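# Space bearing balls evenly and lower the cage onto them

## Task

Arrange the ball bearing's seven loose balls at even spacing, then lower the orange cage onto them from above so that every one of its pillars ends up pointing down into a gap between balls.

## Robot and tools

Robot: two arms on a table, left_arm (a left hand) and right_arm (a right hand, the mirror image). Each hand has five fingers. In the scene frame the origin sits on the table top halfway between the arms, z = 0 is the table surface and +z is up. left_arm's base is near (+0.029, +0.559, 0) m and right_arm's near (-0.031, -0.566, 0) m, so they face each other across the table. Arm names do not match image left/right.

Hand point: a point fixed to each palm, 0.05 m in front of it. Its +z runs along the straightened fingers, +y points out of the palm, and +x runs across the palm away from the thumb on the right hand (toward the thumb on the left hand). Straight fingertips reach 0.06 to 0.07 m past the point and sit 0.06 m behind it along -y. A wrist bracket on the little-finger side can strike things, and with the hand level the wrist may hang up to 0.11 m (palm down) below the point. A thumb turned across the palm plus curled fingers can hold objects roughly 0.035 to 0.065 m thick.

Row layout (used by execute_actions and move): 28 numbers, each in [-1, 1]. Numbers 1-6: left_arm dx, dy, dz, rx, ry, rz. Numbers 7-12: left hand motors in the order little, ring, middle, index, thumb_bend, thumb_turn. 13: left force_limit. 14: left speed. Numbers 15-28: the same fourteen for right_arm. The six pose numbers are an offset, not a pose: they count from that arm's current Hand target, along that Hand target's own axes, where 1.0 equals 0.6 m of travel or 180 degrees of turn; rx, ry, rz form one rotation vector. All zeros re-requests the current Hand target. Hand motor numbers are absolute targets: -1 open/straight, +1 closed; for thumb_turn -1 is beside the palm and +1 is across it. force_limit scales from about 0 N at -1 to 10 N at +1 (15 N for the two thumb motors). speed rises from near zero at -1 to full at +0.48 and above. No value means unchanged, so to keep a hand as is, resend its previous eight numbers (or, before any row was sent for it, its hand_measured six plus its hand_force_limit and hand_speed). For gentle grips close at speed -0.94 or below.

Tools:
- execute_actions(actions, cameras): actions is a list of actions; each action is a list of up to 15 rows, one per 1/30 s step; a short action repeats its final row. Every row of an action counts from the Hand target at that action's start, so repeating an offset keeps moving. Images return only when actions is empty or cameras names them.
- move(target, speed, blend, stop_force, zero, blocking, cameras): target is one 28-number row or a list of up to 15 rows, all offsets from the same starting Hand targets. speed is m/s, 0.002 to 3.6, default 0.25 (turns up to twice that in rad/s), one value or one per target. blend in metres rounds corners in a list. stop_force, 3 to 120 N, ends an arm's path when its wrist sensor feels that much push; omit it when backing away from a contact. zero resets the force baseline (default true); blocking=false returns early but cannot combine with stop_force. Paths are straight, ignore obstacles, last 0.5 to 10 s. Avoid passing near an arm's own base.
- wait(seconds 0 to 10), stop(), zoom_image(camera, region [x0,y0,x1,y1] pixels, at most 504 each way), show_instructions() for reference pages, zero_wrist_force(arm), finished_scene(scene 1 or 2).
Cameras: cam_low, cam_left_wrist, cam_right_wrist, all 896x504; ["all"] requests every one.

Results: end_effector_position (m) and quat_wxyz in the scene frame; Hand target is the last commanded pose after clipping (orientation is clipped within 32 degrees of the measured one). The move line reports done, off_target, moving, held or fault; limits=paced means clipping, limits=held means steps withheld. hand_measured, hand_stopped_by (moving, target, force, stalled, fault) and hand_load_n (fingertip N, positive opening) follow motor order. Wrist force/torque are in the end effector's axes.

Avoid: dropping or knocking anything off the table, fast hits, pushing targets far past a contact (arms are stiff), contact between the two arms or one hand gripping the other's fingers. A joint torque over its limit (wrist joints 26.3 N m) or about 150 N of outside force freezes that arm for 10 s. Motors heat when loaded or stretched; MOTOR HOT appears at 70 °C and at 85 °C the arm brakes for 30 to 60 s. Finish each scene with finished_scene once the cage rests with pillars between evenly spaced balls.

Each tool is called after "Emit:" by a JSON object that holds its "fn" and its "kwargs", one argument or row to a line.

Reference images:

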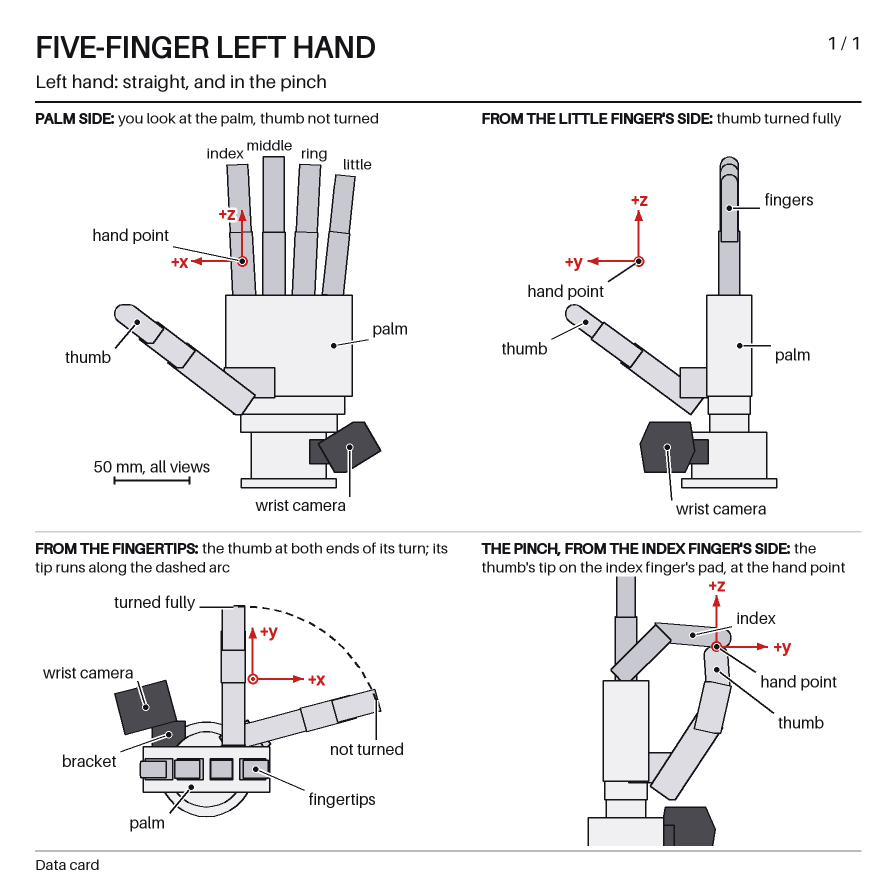

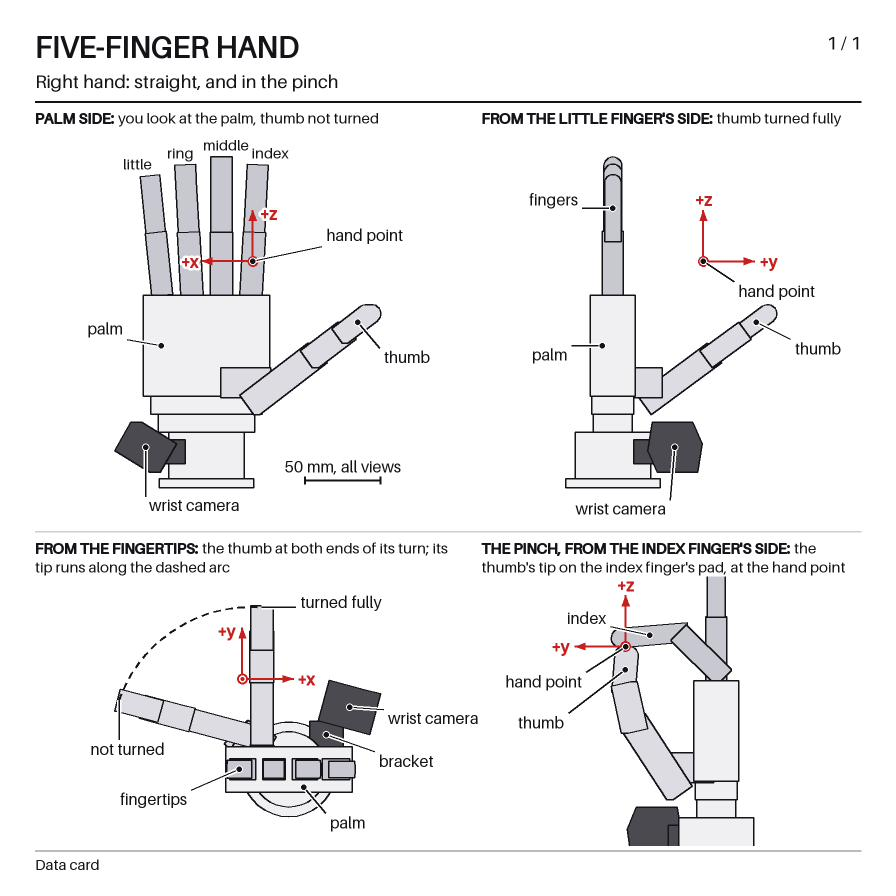

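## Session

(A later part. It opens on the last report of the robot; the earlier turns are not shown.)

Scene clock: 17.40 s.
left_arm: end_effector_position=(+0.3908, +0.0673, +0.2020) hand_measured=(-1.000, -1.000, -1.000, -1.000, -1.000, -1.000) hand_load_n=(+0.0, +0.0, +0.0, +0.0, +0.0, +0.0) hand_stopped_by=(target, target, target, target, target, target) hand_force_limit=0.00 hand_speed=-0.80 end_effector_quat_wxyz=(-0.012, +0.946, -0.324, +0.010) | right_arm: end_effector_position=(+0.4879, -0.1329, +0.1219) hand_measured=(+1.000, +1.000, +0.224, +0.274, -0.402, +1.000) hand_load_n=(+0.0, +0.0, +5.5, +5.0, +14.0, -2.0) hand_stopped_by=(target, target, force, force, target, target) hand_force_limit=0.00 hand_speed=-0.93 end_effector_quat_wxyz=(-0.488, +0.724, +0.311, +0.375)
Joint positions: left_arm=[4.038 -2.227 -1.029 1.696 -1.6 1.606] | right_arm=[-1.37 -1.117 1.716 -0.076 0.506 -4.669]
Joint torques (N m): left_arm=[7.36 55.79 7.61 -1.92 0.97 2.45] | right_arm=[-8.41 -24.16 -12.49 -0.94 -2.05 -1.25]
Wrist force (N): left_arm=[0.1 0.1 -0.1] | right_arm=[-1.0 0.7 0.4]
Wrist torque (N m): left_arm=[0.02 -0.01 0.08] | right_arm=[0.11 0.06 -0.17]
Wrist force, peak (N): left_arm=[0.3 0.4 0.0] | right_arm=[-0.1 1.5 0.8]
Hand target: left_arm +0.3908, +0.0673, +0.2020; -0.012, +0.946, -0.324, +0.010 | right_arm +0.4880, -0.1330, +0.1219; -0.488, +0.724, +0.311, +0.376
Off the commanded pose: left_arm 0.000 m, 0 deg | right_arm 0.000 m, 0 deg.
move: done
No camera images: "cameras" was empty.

Emit:
{"fn": "move", "kwargs": {
  "target": [0,0,0,0,0,0,-1,-1,-1,-1,-1,-1,0,-0.8,0,0,0,-0.0207,0.0830,-0.2349,1,1,0.55,0.55,-0.4,1,0,-0.93],
  "speed": 0.3,
  "cameras": ["all"]
}}

Emit:
{"fn": "zoom_image", "kwargs": {
  "camera": "cam_low",
  "region": [420, 230, 540, 330]
}}

Scene clock: 19.33 s.
left_arm: end_effector_position=(+0.3908, +0.0673, +0.2020) hand_measured=(-1.000, -1.000, -1.000, -1.000, -1.000, -1.000) hand_load_n=(+0.0, +0.0, +0.0, +0.0, +0.0, +0.0) hand_stopped_by=(target, target, target, target, target, target) hand_force_limit=0.00 hand_speed=-0.80 end_effector_quat_wxyz=(-0.012, +0.946, -0.324, +0.010) | right_arm: end_effector_position=(+0.4879, -0.1330, +0.1218) hand_measured=(+1.000, +1.000, +0.224, +0.274, -0.402, +1.000) hand_load_n=(+0.0, +0.0, +5.5, +5.5, +14.0, -2.0) hand_stopped_by=(target, target, force, force, target, target) hand_force_limit=0.00 hand_speed=-0.93 end_effector_quat_wxyz=(-0.332, +0.525, +0.473, +0.624)
Joint positions: left_arm=[4.038 -2.227 -1.029 1.696 -1.6 1.606] | right_arm=[-1.344 -1.147 2.072 -0.924 0.571 -4.957]
Joint torques (N m): left_arm=[8.18 55.33 8.09 -1.44 0.91 2.37] | right_arm=[2.47 -41.27 -16.83 -2.34 -0.37 -1.8]
Wrist force (N): left_arm=[0.1 0.1 -0.2] | right_arm=[-1.4 0.2 -0.3]
Wrist torque (N m): left_arm=[0.02 -0.01 0.07] | right_arm=[0.28 0.12 -0.26]
Wrist force, peak (N): left_arm=[0.3 0.4 0.1] | right_arm=[-2.0 0.0 -0.1]
Hand target: left_arm +0.3908, +0.0673, +0.2020; -0.012, +0.946, -0.324, +0.010 | right_arm +0.4880, -0.1330, +0.1219; -0.332, +0.525, +0.474, +0.624
Off the commanded pose: left_arm 0.000 m, 0 deg | right_arm 0.000 m, 0 deg.
move: done
camera_calibration:
cam_left_wrist: T_world_to_cam=[[0.793205, 0.607518, 0.0418118, -0.366698], [0.491445, -0.679175, 0.545163, -0.26297], [0.359594, -0.411878, -0.837287, 0.169287], [0, 0, 0, 1]] pos_world=[0.359227, 0.113899, 0.300435]
cam_right_wrist: T_world_to_cam=[[0.805808, -0.298086, 0.511681, -0.497038], [0.210943, -0.662899, -0.718379, -0.115501], [0.553332, 0.686811, -0.47129, -0.00815509], [0, 0, 0, 1]] pos_world=[0.429394, -0.219125, 0.167508]

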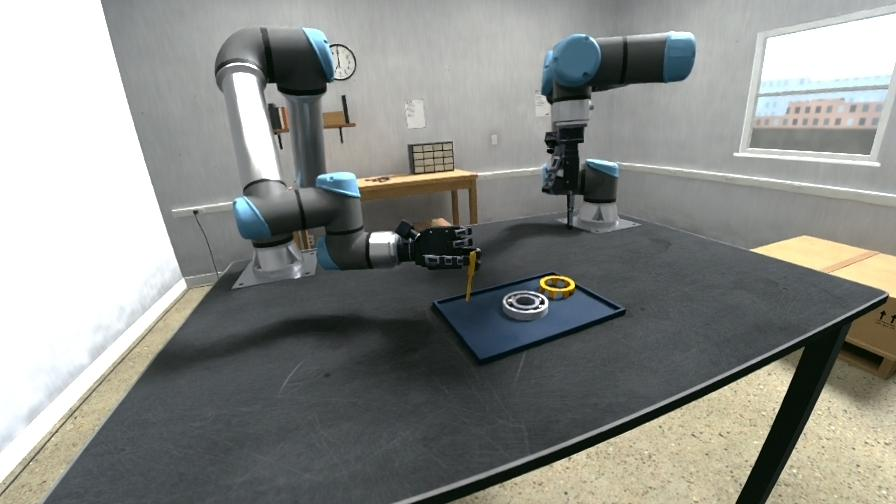

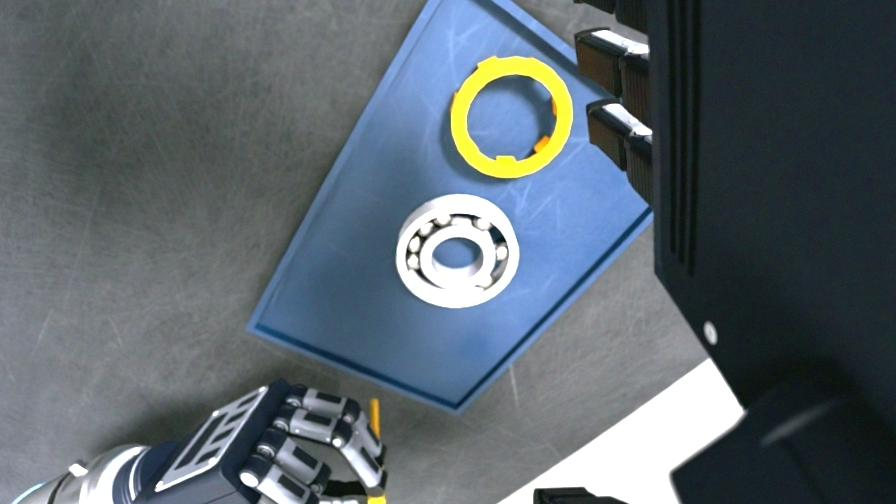

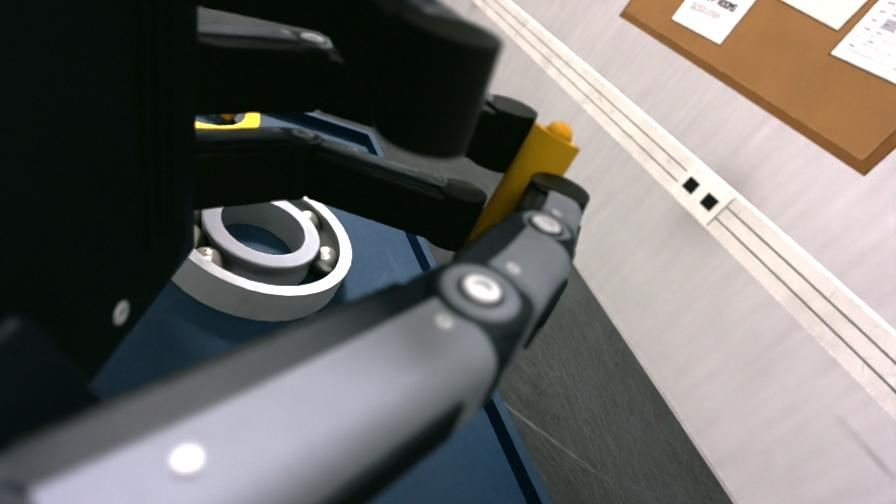

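Scaled by 4.200.

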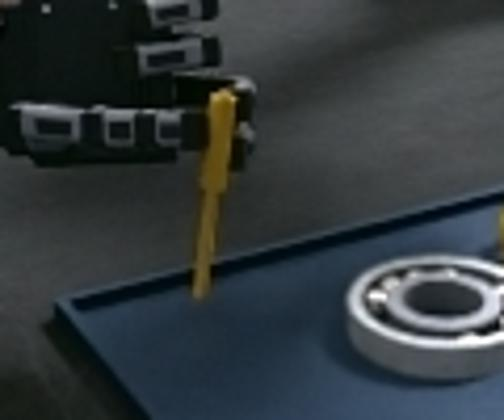

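Emit:
{"fn": "move", "kwargs": {
  "target": [0,0,0,0,0,0,-1,-1,-1,-1,-1,-1,0,-0.8,0,0,0,-0.0070,0.0277,0.0043,1,1,0.55,0.55,-0.4,1,0,-0.93],
  "speed": 0.2,
  "cameras": ["all"]
}}

Emit:
{"fn": "zoom_image", "kwargs": {
  "camera": "cam_left_wrist",
  "region": [390, 185, 460, 255]
}}

Emit:
{"fn": "zoom_image", "kwargs": {
  "camera": "cam_left_wrist",
  "region": [455, 185, 525, 255]
}}

Emit:
{"fn": "zoom_image", "kwargs": {
  "camera": "cam_left_wrist",
  "region": [390, 250, 460, 320]
}}

Emit:
{"fn": "zoom_image", "kwargs": {
  "camera": "cam_left_wrist",
  "region": [455, 250, 525, 320]
}}

Scene clock: 21.33 s.
left_arm: end_effector_position=(+0.3908, +0.0673, +0.2020) hand_measured=(-1.000, -1.000, -1.000, -1.000, -1.000, -1.000) hand_load_n=(+0.0, +0.0, +0.0, +0.0, +0.0, -0.5) hand_stopped_by=(target, target, target, target, target, target) hand_force_limit=0.00 hand_speed=-0.80 end_effector_quat_wxyz=(-0.012, +0.946, -0.324, +0.010) | right_arm: end_effector_position=(+0.4880, -0.1330, +0.1217) hand_measured=(+1.000, +1.000, +0.224, +0.274, -0.402, +1.000) hand_load_n=(+0.0, +0.0, +5.5, +5.5, +14.0, -2.0) hand_stopped_by=(target, target, force, force, target, target) hand_force_limit=0.00 hand_speed=-0.93 end_effector_quat_wxyz=(-0.351, +0.504, +0.448, +0.649)
Joint positions: left_arm=[4.038 -2.227 -1.029 1.696 -1.6 1.606] | right_arm=[-1.345 -1.122 2.128 -1.172 0.577 -4.805]
Joint torques (N m): left_arm=[7.93 55.48 8.3 -1.08 1.01 2.4] | right_arm=[11.17 -43.01 -16.86 -2.61 -0.92 0.75]
Wrist force (N): left_arm=[0.0 -0.1 -0.1] | right_arm=[-1.3 0.3 -0.1]
Wrist torque (N m): left_arm=[-0.01 0.00 0.08] | right_arm=[0.29 0.10 -0.13]
Wrist force, peak (N): left_arm=[0.2 0.5 0.0] | right_arm=[-1.8 0.4 -0.2]
Hand target: left_arm +0.3908, +0.0673, +0.2020; -0.012, +0.946, -0.324, +0.010 | right_arm +0.4880, -0.1330, +0.1219; -0.351, +0.504, +0.448, +0.649
Off the commanded pose: left_arm 0.000 m, 0 deg | right_arm 0.000 m, 0 deg.
move: done
camera_calibration:
cam_left_wrist: T_world_to_cam=[[0.793205, 0.607518, 0.0418118, -0.366698], [0.491445, -0.679175, 0.545163, -0.26297], [0.359594, -0.411878, -0.837287, 0.169287], [0, 0, 0, 1]] pos_world=[0.359227, 0.113899, 0.300435]
cam_right_wrist: T_world_to_cam=[[0.796553, -0.343322, 0.497627, -0.496864], [0.224149, -0.596736, -0.770496, -0.106902], [0.56148, 0.725284, -0.398376, -0.015906], [0, 0, 0, 1]] pos_world=[0.428672, -0.22284, 0.158549]

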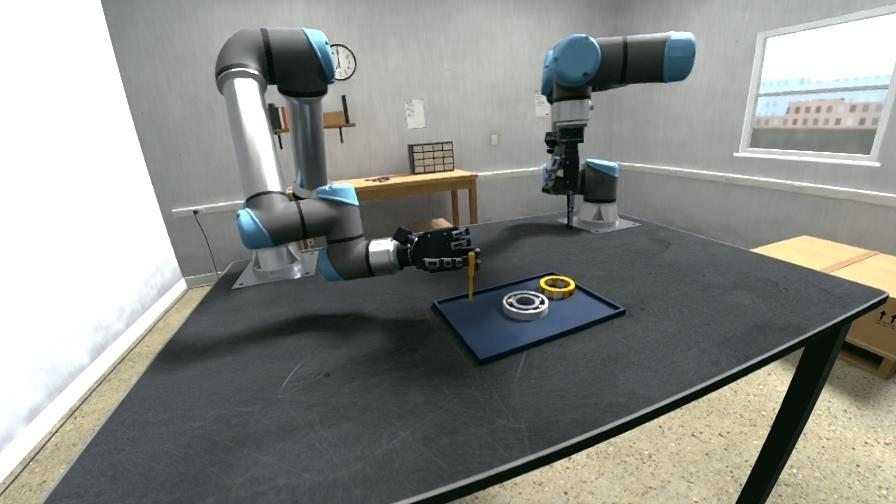

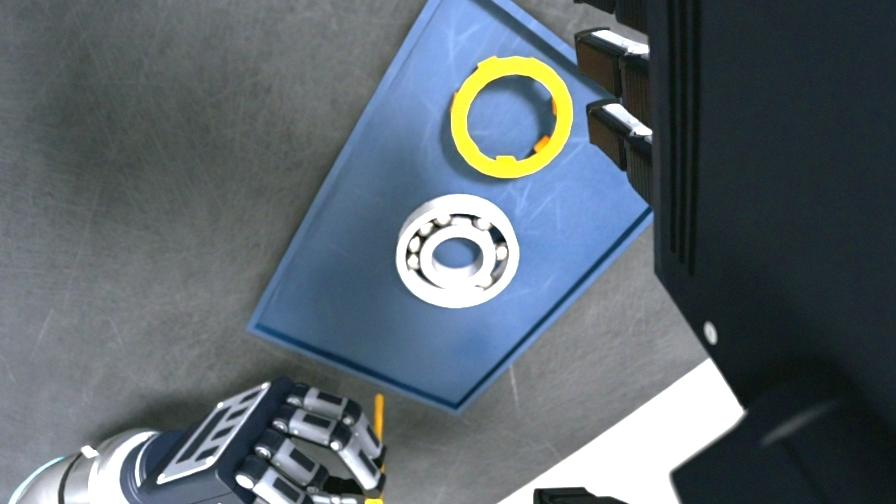

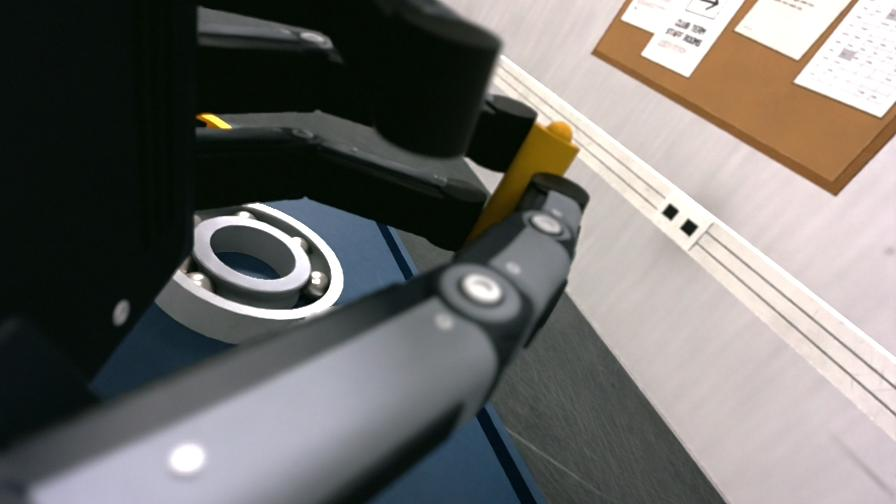

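Scaled by 7.200.

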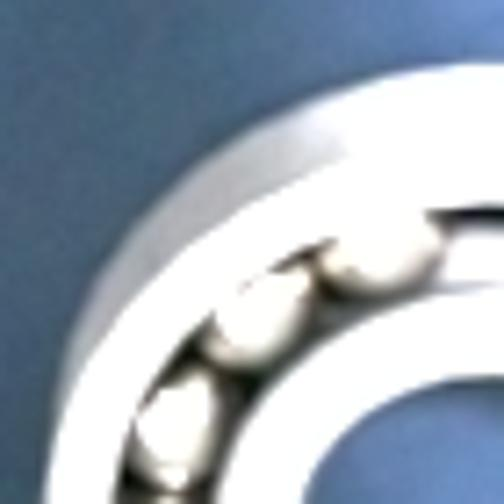

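Scaled by 7.200.

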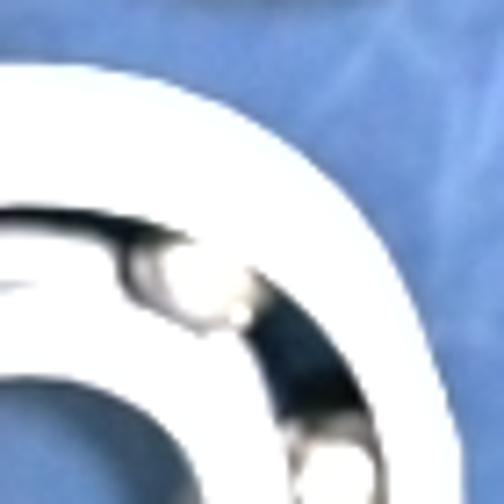

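Scaled by 7.200.

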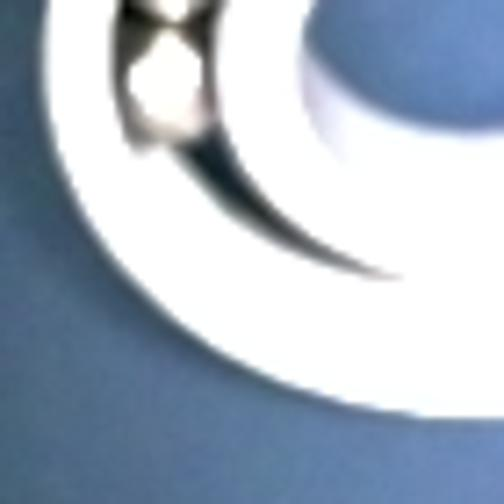

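Scaled by 7.200.

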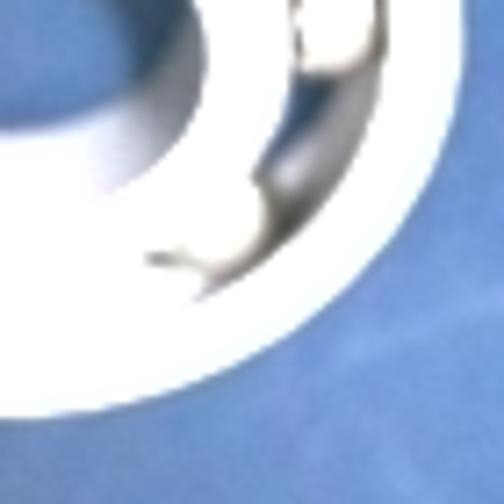

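Emit:
{"fn": "execute_actions", "kwargs": {
  "actions": [],
  "cameras": ["cam_left_wrist"]
}}

Emit:
{"fn": "zoom_image", "kwargs": {
  "camera": "cam_left_wrist",
  "region": [388, 185, 528, 315]
}}

Emit:
{"fn": "zoom_image", "kwargs": {
  "camera": "cam_left_wrist",
  "region": [440, 80, 580, 210]
}}

Scene clock: 21.90 s.
left_arm: end_effector_position=(+0.3908, +0.0673, +0.2020) hand_measured=(-1.000, -1.000, -1.000, -1.000, -1.000, -1.000) hand_load_n=(+0.0, +0.0, +0.0, +0.0, +0.0, +0.0) hand_stopped_by=(target, target, target, target, target, target) hand_force_limit=0.00 hand_speed=-0.80 end_effector_quat_wxyz=(-0.012, +0.946, -0.324, +0.010) | right_arm: end_effector_position=(+0.4880, -0.1330, +0.1219) hand_measured=(+1.000, +1.000, +0.224, +0.274, -0.402, +1.000) hand_load_n=(+0.0, +0.0, +5.5, +5.5, +14.0, -2.0) hand_stopped_by=(target, target, force, force, target, target) hand_force_limit=0.00 hand_speed=-0.93 end_effector_quat_wxyz=(-0.351, +0.504, +0.448, +0.649)
Joint positions: left_arm=[4.038 -2.227 -1.029 1.696 -1.6 1.606] | right_arm=[-1.345 -1.122 2.128 -1.172 0.577 -4.805]
Joint velocities: within noise
Joint torques (N m): left_arm=[7.86 55.43 8.2 -0.98 1 2.39] | right_arm=[10.53 -42.37 -18.58 -2.92 -1.22 1.76]
Motor temperatures (°C): left_arm=[26 28 25 36 31 34] | right_arm=[26 28 26 31 35 35]
Wrist force (N): left_arm=[-0.2 0.2 0.1] | right_arm=[-1.4 0.3 -0.4]
Wrist torque (N m): left_arm=[0.02 0.04 0.06] | right_arm=[0.31 0.12 -0.14]
Wrist force, peak (N): left_arm=[0.3 0.2 0.1] | right_arm=[-1.5 0.2 -0.2]
Hand target: left_arm +0.3908, +0.0673, +0.2020; -0.012, +0.946, -0.324, +0.010 | right_arm +0.4880, -0.1330, +0.1219; -0.351, +0.504, +0.448, +0.649
Off the commanded pose: left_arm 0.000 m, 0 deg | right_arm 0.000 m, 0 deg.
camera_calibration:
cam_left_wrist: T_world_to_cam=[[0.793205, 0.607518, 0.0418118, -0.366698], [0.491445, -0.679175, 0.545163, -0.26297], [0.359594, -0.411878, -0.837287, 0.169287], [0, 0, 0, 1]] pos_world=[0.359227, 0.113899, 0.300435]
Images, in order (width x height): cam_left_wrist 896x504.

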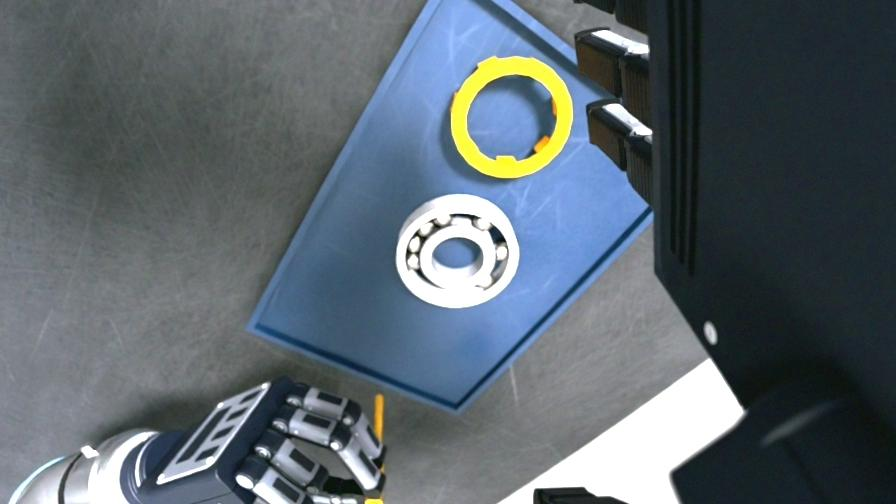

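Scaled by 3.600.

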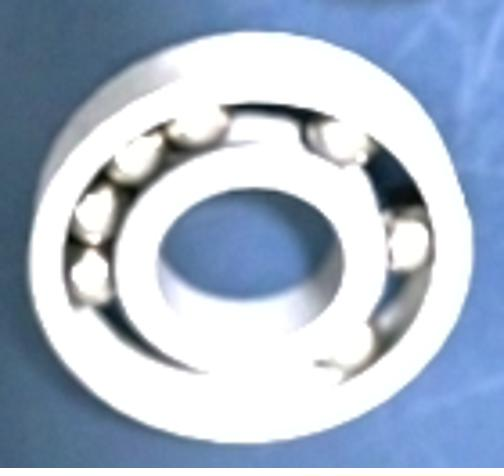

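Scaled by 3.600.

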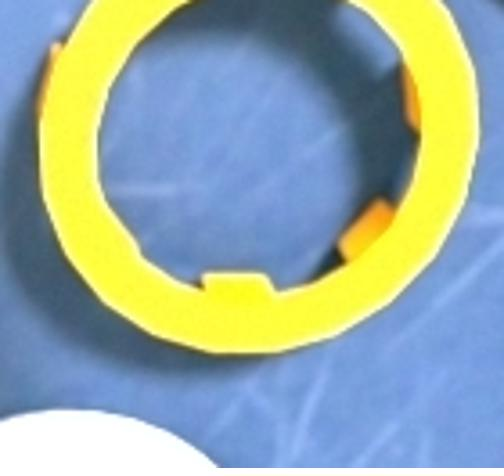

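Emit:
{"fn": "zoom_image", "kwargs": {
  "camera": "cam_left_wrist",
  "region": [340, 380, 420, 504]
}}

Scaled by 4.065.

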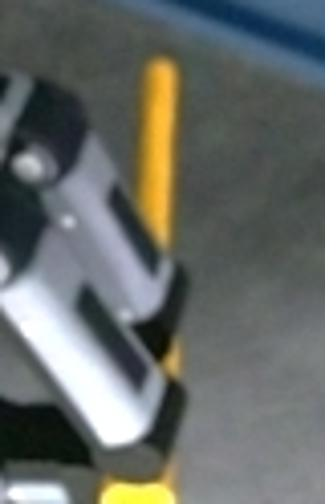

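Emit:
{"fn": "move", "kwargs": {
  "target": [0,0,0,0,0,0,-1,-1,-1,-1,-1,-1,0,-0.8,-0.0202,-0.1263,0.1326,0,0,0,1,1,0.55,0.55,-0.4,1,0,-0.93],
  "speed": 0.2,
  "cameras": ["cam_left_wrist","cam_low"]
}}

Emit:
{"fn": "zoom_image", "kwargs": {
  "camera": "cam_left_wrist",
  "region": [388, 185, 528, 315]
}}

Emit:
{"fn": "zoom_image", "kwargs": {
  "camera": "cam_low",
  "region": [380, 180, 540, 320]
}}

Scene clock: 25.27 s.
left_arm: end_effector_position=(+0.3908, +0.0673, +0.2020) hand_measured=(-1.000, -1.000, -1.000, -1.000, -1.000, -1.000) hand_load_n=(+0.0, +0.0, +0.0, +0.0, +0.0, +0.0) hand_stopped_by=(target, target, target, target, target, target) hand_force_limit=0.00 hand_speed=-0.80 end_effector_quat_wxyz=(-0.012, +0.946, -0.324, +0.010) | right_arm: end_effector_position=(+0.4493, -0.0319, +0.0999) hand_measured=(+1.000, +1.000, +0.224, +0.274, -0.402, +1.000) hand_load_n=(+0.0, +0.0, +5.5, +5.5, +14.0, -2.0) hand_stopped_by=(target, target, force, force, target, target) hand_force_limit=0.00 hand_speed=-0.93 end_effector_quat_wxyz=(-0.351, +0.504, +0.448, +0.649)
Joint positions: left_arm=[4.038 -2.227 -1.029 1.696 -1.6 1.606] | right_arm=[-1.091 -1.021 2.031 -1.132 0.829 -4.861]
Joint torques (N m): left_arm=[8.02 55.84 7.93 -0.88 0.93 2.38] | right_arm=[9.94 -41.24 -12.06 -2.89 1.56 1.75]
Wrist force (N): left_arm=[-0.1 0.0 -0.1] | right_arm=[-1.6 0.5 -0.4]
Wrist torque (N m): left_arm=[0.00 0.03 0.07] | right_arm=[0.34 0.18 -0.21]
Wrist force, peak (N): left_arm=[-0.2 0.4 0.3] | right_arm=[-1.3 2.0 -1.4]
Hand target: left_arm +0.3908, +0.0673, +0.2020; -0.012, +0.946, -0.324, +0.010 | right_arm +0.4493, -0.0318, +0.1000; -0.351, +0.504, +0.448, +0.649
Off the commanded pose: left_arm 0.000 m, 0 deg | right_arm 0.000 m, 0 deg.
move: done
camera_calibration:
cam_left_wrist: T_world_to_cam=[[0.793205, 0.607518, 0.0418118, -0.366698], [0.491445, -0.679175, 0.545163, -0.26297], [0.359594, -0.411878, -0.837287, 0.169287], [0, 0, 0, 1]] pos_world=[0.359227, 0.113899, 0.300435]
Images, in order (width x height): cam_low 896x504, cam_left_wrist 896x504.

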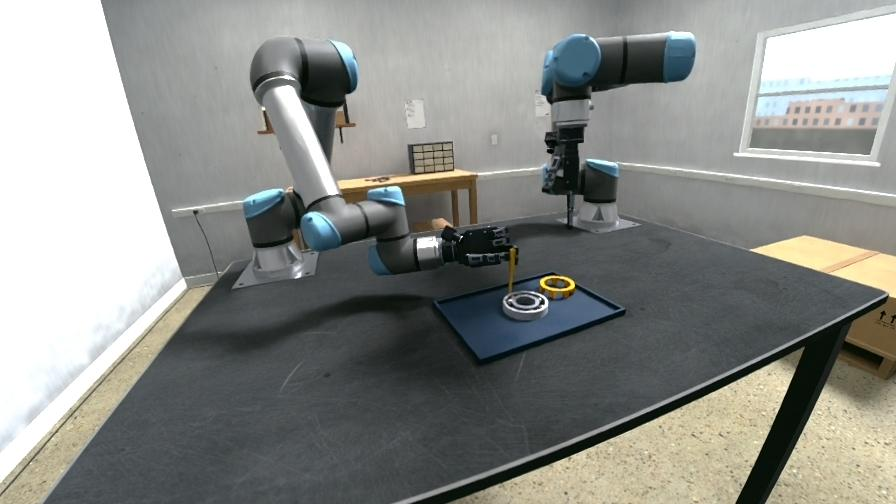

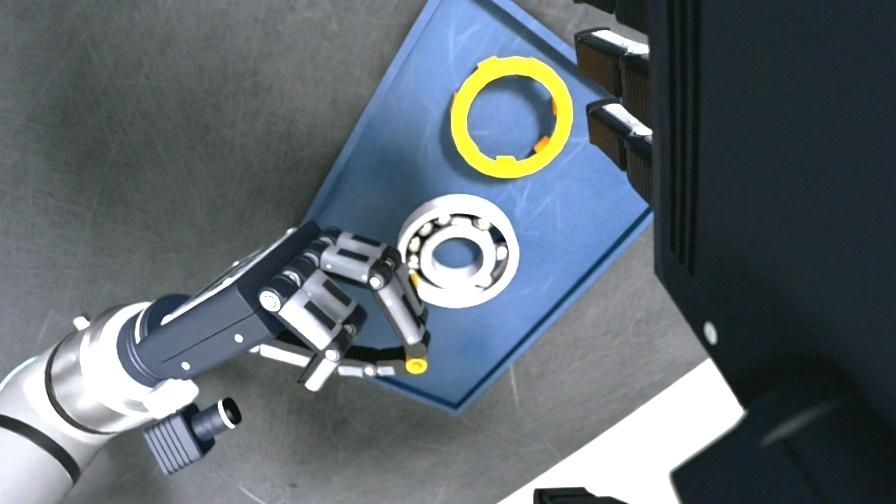

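Scaled by 3.600.

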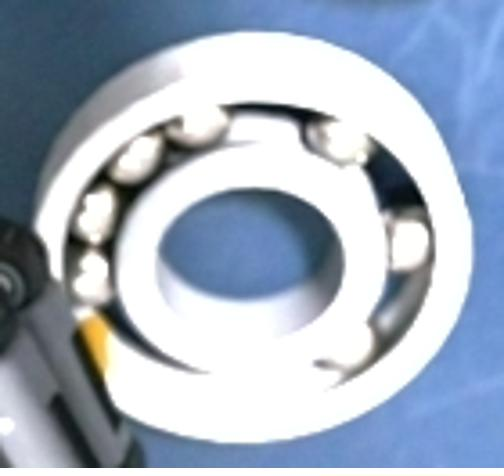

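Scaled by 3.150.

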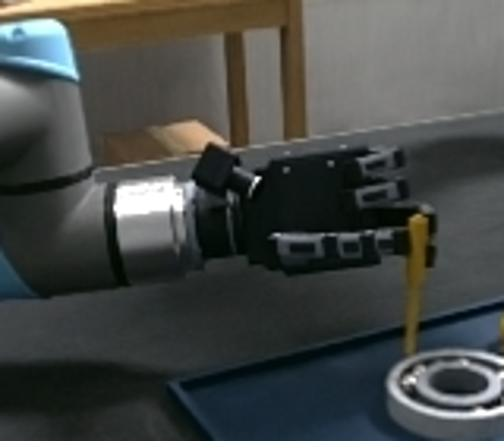

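Emit:
{"fn": "move", "kwargs": {
  "target": [0,0,0,0,0,0,-1,-1,-1,-1,-1,-1,0,-0.8,-0.0321,-0.0076,-0.0030,0,0,0,1,1,0.55,0.55,-0.4,1,0,-0.93],
  "speed": 0.05,
  "cameras": ["cam_left_wrist","cam_low"]
}}

Emit:
{"fn": "zoom_image", "kwargs": {
  "camera": "cam_left_wrist",
  "region": [388, 200, 458, 300]
}}

Emit:
{"fn": "zoom_image", "kwargs": {
  "camera": "cam_low",
  "region": [490, 240, 560, 330]
}}

Scene clock: 26.37 s.
left_arm: end_effector_position=(+0.3908, +0.0673, +0.2020) hand_measured=(-1.000, -1.000, -1.000, -1.000, -1.000, -1.000) hand_load_n=(+0.0, +0.0, +0.0, +0.0, +0.0, +0.0) hand_stopped_by=(target, target, target, target, target, target) hand_force_limit=0.00 hand_speed=-0.80 end_effector_quat_wxyz=(-0.012, +0.946, -0.324, +0.010) | right_arm: end_effector_position=(+0.4492, -0.0318, +0.0799) hand_measured=(+1.000, +1.000, +0.224, +0.274, -0.400, +1.000) hand_load_n=(+0.0, +0.0, +0.0, +0.0, +0.0, +0.0) hand_stopped_by=(target, target, force, force, target, target) hand_force_limit=0.00 hand_speed=-0.93 end_effector_quat_wxyz=(-0.351, +0.504, +0.448, +0.649)
Joint positions: left_arm=[4.038 -2.227 -1.029 1.696 -1.6 1.606] | right_arm=[-1.09 -0.976 2.034 -1.18 0.829 -4.861]
Joint torques (N m): left_arm=[7.77 55.87 7.94 -0.96 0.98 2.37] | right_arm=[10.77 -45.21 -8.26 -0.3 1.65 -0.87]
Wrist force (N): left_arm=[0.1 0.2 0.2] | right_arm=[-1.5 0.3 -0.5]
Wrist torque (N m): left_arm=[0.02 0.00 0.08] | right_arm=[0.30 0.17 -0.22]
Wrist force, peak (N): left_arm=[0.2 0.3 -0.4] | right_arm=[4.7 1.3 0.9]
Hand target: left_arm +0.3908, +0.0673, +0.2020; -0.012, +0.946, -0.324, +0.010 | right_arm +0.4492, -0.0318, +0.0801; -0.351, +0.504, +0.448, +0.649
Off the commanded pose: left_arm 0.000 m, 0 deg | right_arm 0.000 m, 0 deg.
move: done
camera_calibration:
cam_left_wrist: T_world_to_cam=[[0.793205, 0.607518, 0.0418118, -0.366698], [0.491445, -0.679175, 0.545163, -0.26297], [0.359594, -0.411878, -0.837287, 0.169287], [0, 0, 0, 1]] pos_world=[0.359227, 0.113899, 0.300435]
Images, in order (width x height): cam_low 896x504, cam_left_wrist 896x504.

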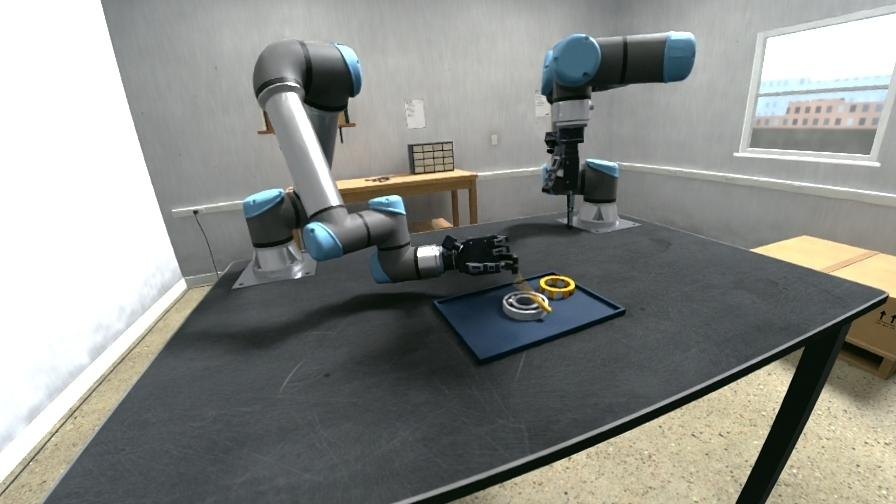

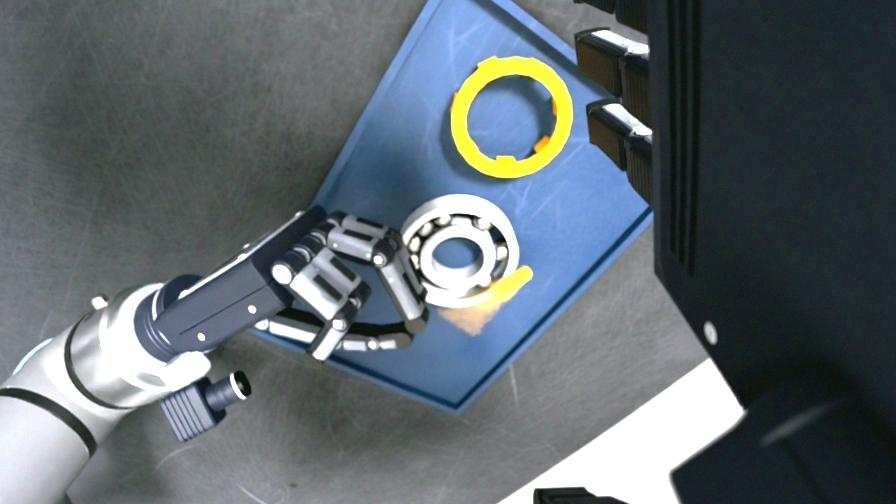

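Scaled by 5.040.

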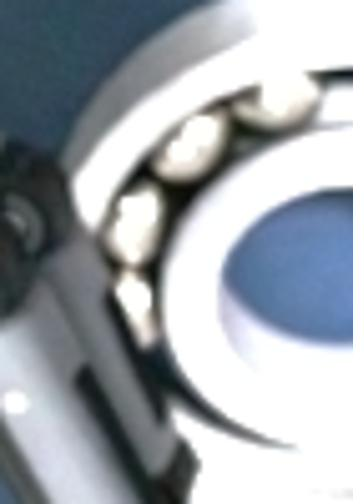

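Scaled by 5.600.

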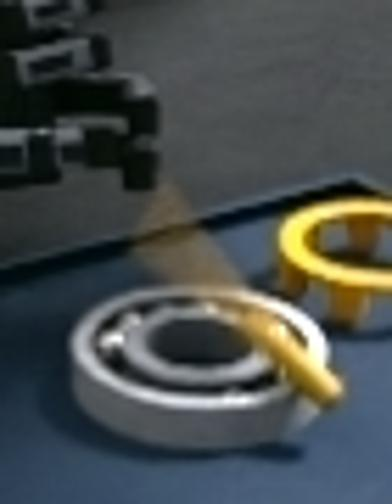

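Emit:
{"fn": "execute_actions", "kwargs": {
  "actions": [],
  "cameras": ["cam_left_wrist","cam_low"]
}}

Emit:
{"fn": "zoom_image", "kwargs": {
  "camera": "cam_left_wrist",
  "region": [380, 180, 580, 380]
}}

Emit:
{"fn": "zoom_image", "kwargs": {
  "camera": "cam_low",
  "region": [480, 240, 600, 340]
}}

Scene clock: 26.50 s.
left_arm: end_effector_position=(+0.3908, +0.0673, +0.2020) hand_measured=(-1.000, -1.000, -1.000, -1.000, -1.000, -1.000) hand_load_n=(+0.0, +0.0, +0.0, +0.0, +0.0, +0.0) hand_stopped_by=(target, target, target, target, target, target) hand_force_limit=0.00 hand_speed=-0.80 end_effector_quat_wxyz=(-0.012, +0.946, -0.324, +0.010) | right_arm: end_effector_position=(+0.4492, -0.0318, +0.0800) hand_measured=(+1.000, +1.000, +0.224, +0.274, -0.400, +1.000) hand_load_n=(+0.5, +0.0, +0.0, +0.0, +0.0, +0.0) hand_stopped_by=(target, target, force, force, target, target) hand_force_limit=0.00 hand_speed=-0.93 end_effector_quat_wxyz=(-0.351, +0.504, +0.448, +0.649)
Joint positions: left_arm=[4.038 -2.227 -1.029 1.696 -1.6 1.606] | right_arm=[-1.09 -0.976 2.034 -1.18 0.829 -4.861]
Joint velocities: within noise
Joint torques (N m): left_arm=[7.15 55.24 8.36 -0.95 0.92 2.36] | right_arm=[10.85 -44.97 -10.44 -0.86 1.76 -0.58]
Motor temperatures (°C): left_arm=[26 28 25 36 31 34] | right_arm=[26 28 26 31 35 35]
Wrist force (N): left_arm=[0.0 0.1 -0.1] | right_arm=[-1.4 0.3 -0.2]
Wrist torque (N m): left_arm=[0.03 0.00 0.08] | right_arm=[0.30 0.15 -0.21]
Wrist force, peak (N): left_arm=[0.3 0.2 0.4] | right_arm=[-1.4 0.4 -0.4]
Hand target: left_arm +0.3908, +0.0673, +0.2020; -0.012, +0.946, -0.324, +0.010 | right_arm +0.4492, -0.0318, +0.0801; -0.351, +0.504, +0.448, +0.649
Off the commanded pose: left_arm 0.000 m, 0 deg | right_arm 0.000 m, 0 deg.
camera_calibration:
cam_left_wrist: T_world_to_cam=[[0.793205, 0.607518, 0.0418118, -0.366698], [0.491445, -0.679175, 0.545163, -0.26297], [0.359594, -0.411878, -0.837287, 0.169287], [0, 0, 0, 1]] pos_world=[0.359227, 0.113899, 0.300435]
Images, in order (width x height): cam_low 896x504, cam_left_wrist 896x504.

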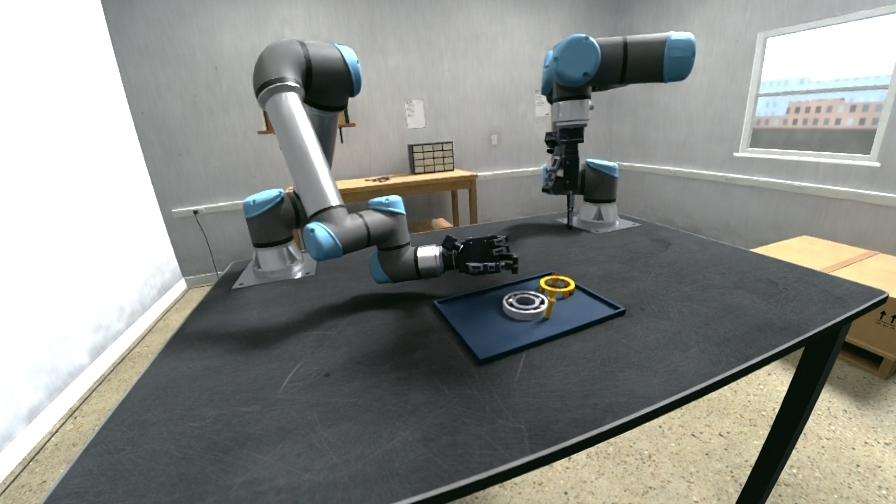

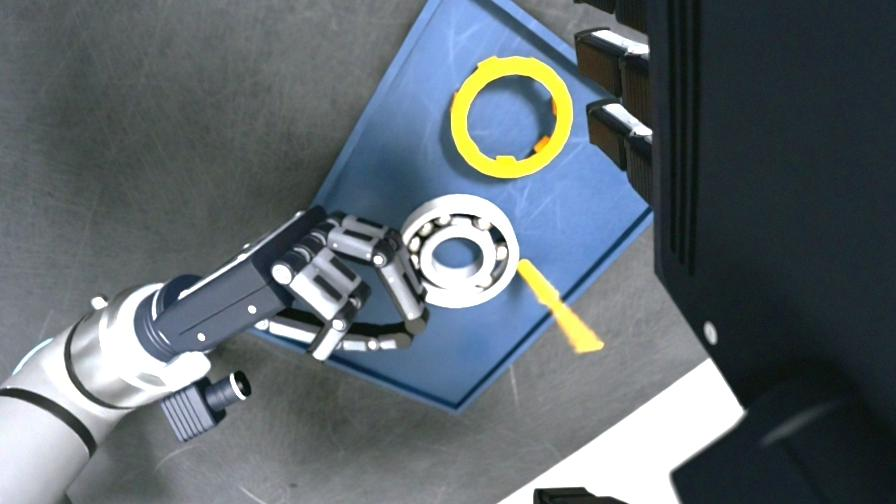

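Scaled by 2.520.

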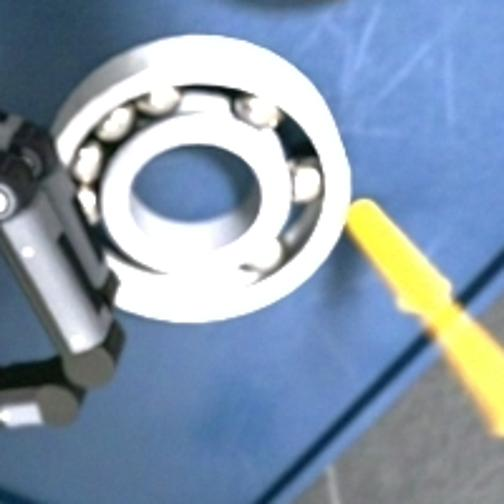

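Scaled by 4.200.

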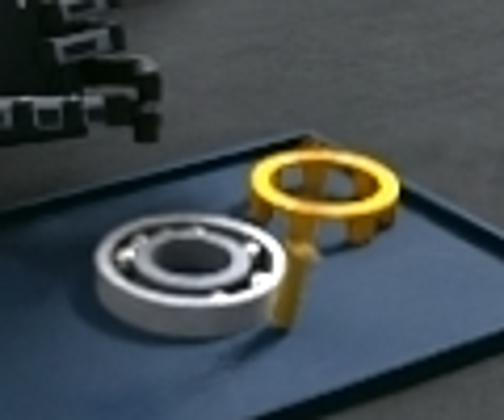

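Emit:
{"fn": "wait", "kwargs": {
  "seconds": 0.3,
  "cameras": ["cam_left_wrist","cam_low"]
}}

Emit:
{"fn": "zoom_image", "kwargs": {
  "camera": "cam_left_wrist",
  "region": [380, 180, 620, 380]
}}

Emit:
{"fn": "zoom_image", "kwargs": {
  "camera": "cam_low",
  "region": [480, 240, 640, 360]
}}

Scene clock: 26.93 s.
left_arm: end_effector_position=(+0.3908, +0.0673, +0.2020) hand_measured=(-1.000, -1.000, -1.000, -1.000, -1.000, -1.000) hand_load_n=(+0.0, +0.0, +0.0, +0.0, +0.0, +0.0) hand_stopped_by=(target, target, target, target, target, target) hand_force_limit=0.00 hand_speed=-0.80 end_effector_quat_wxyz=(-0.012, +0.946, -0.324, +0.010) | right_arm: end_effector_position=(+0.4492, -0.0318, +0.0801) hand_measured=(+1.000, +1.000, +0.224, +0.274, -0.400, +1.000) hand_load_n=(+0.0, +0.0, +0.0, +0.0, +0.0, +0.5) hand_stopped_by=(target, target, force, force, target, target) hand_force_limit=0.00 hand_speed=-0.93 end_effector_quat_wxyz=(-0.351, +0.504, +0.448, +0.649)
Joint positions: left_arm=[4.038 -2.227 -1.029 1.696 -1.6 1.606] | right_arm=[-1.09 -0.976 2.034 -1.18 0.829 -4.861]
Joint torques (N m): left_arm=[7.77 55.77 8.1 -0.99 0.9 2.44] | right_arm=[10.46 -46.38 -17.44 -2.02 1.78 0.18]
Wrist force (N): left_arm=[0.3 0.1 -0.1] | right_arm=[-1.4 0.2 -0.4]
Wrist torque (N m): left_arm=[0.01 -0.05 0.10] | right_arm=[0.29 0.15 -0.20]
Wrist force, peak (N): left_arm=[0.2 0.3 -0.2] | right_arm=[-1.5 0.4 -0.4]
Hand target: left_arm +0.3908, +0.0673, +0.2020; -0.012, +0.946, -0.324, +0.010 | right_arm +0.4492, -0.0318, +0.0801; -0.351, +0.504, +0.448, +0.649
Off the commanded pose: left_arm 0.000 m, 0 deg | right_arm 0.000 m, 0 deg.
wait: 0.30 s; at rest by 0.03 s
camera_calibration:
cam_left_wrist: T_world_to_cam=[[0.793205, 0.607518, 0.0418118, -0.366698], [0.491445, -0.679175, 0.545163, -0.26297], [0.359594, -0.411878, -0.837287, 0.169287], [0, 0, 0, 1]] pos_world=[0.359227, 0.113899, 0.300435]
Images, in order (width x height): cam_low 896x504, cam_left_wrist 896x504.

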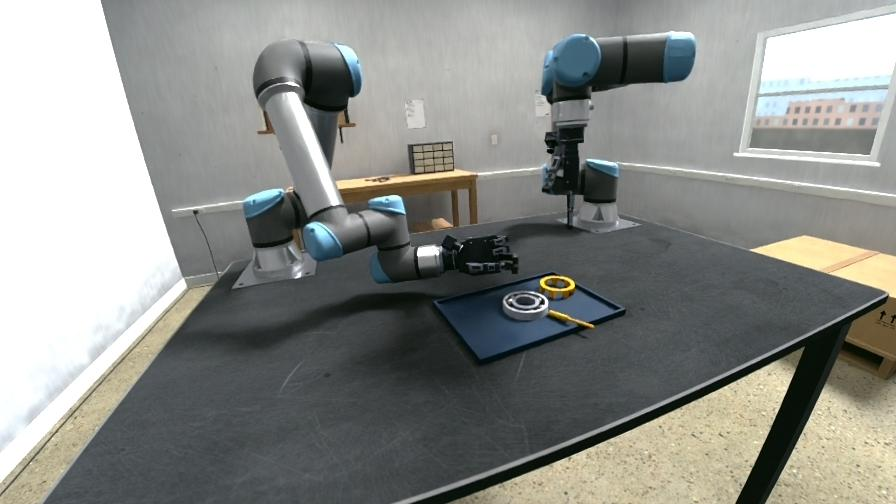

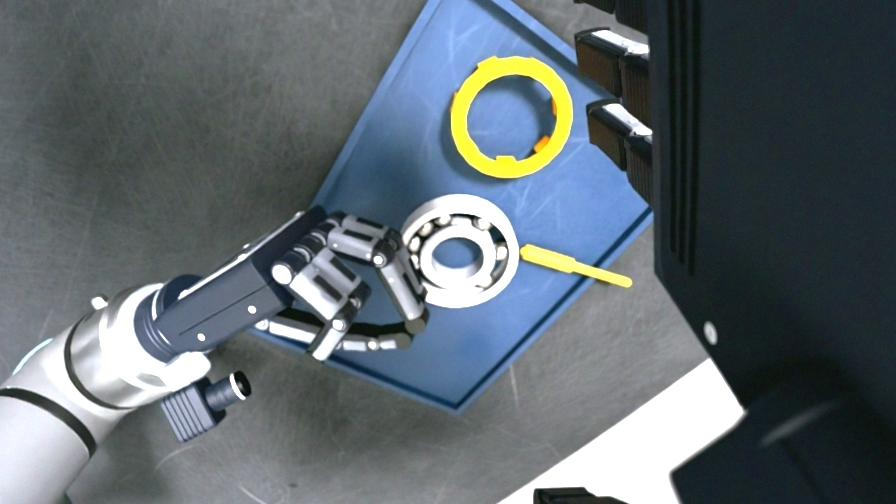

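Scaled by 2.100.

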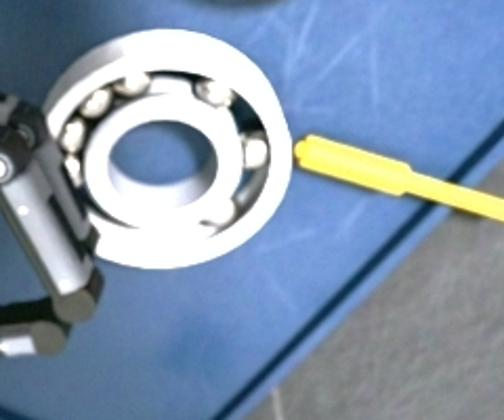

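Scaled by 3.150.

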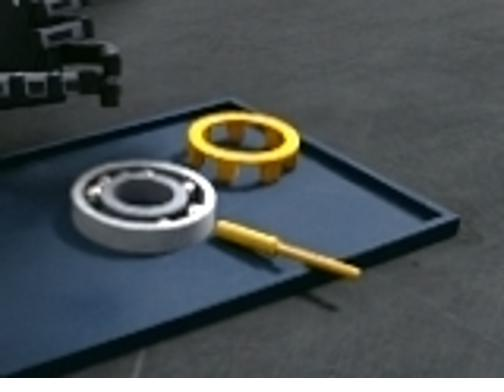

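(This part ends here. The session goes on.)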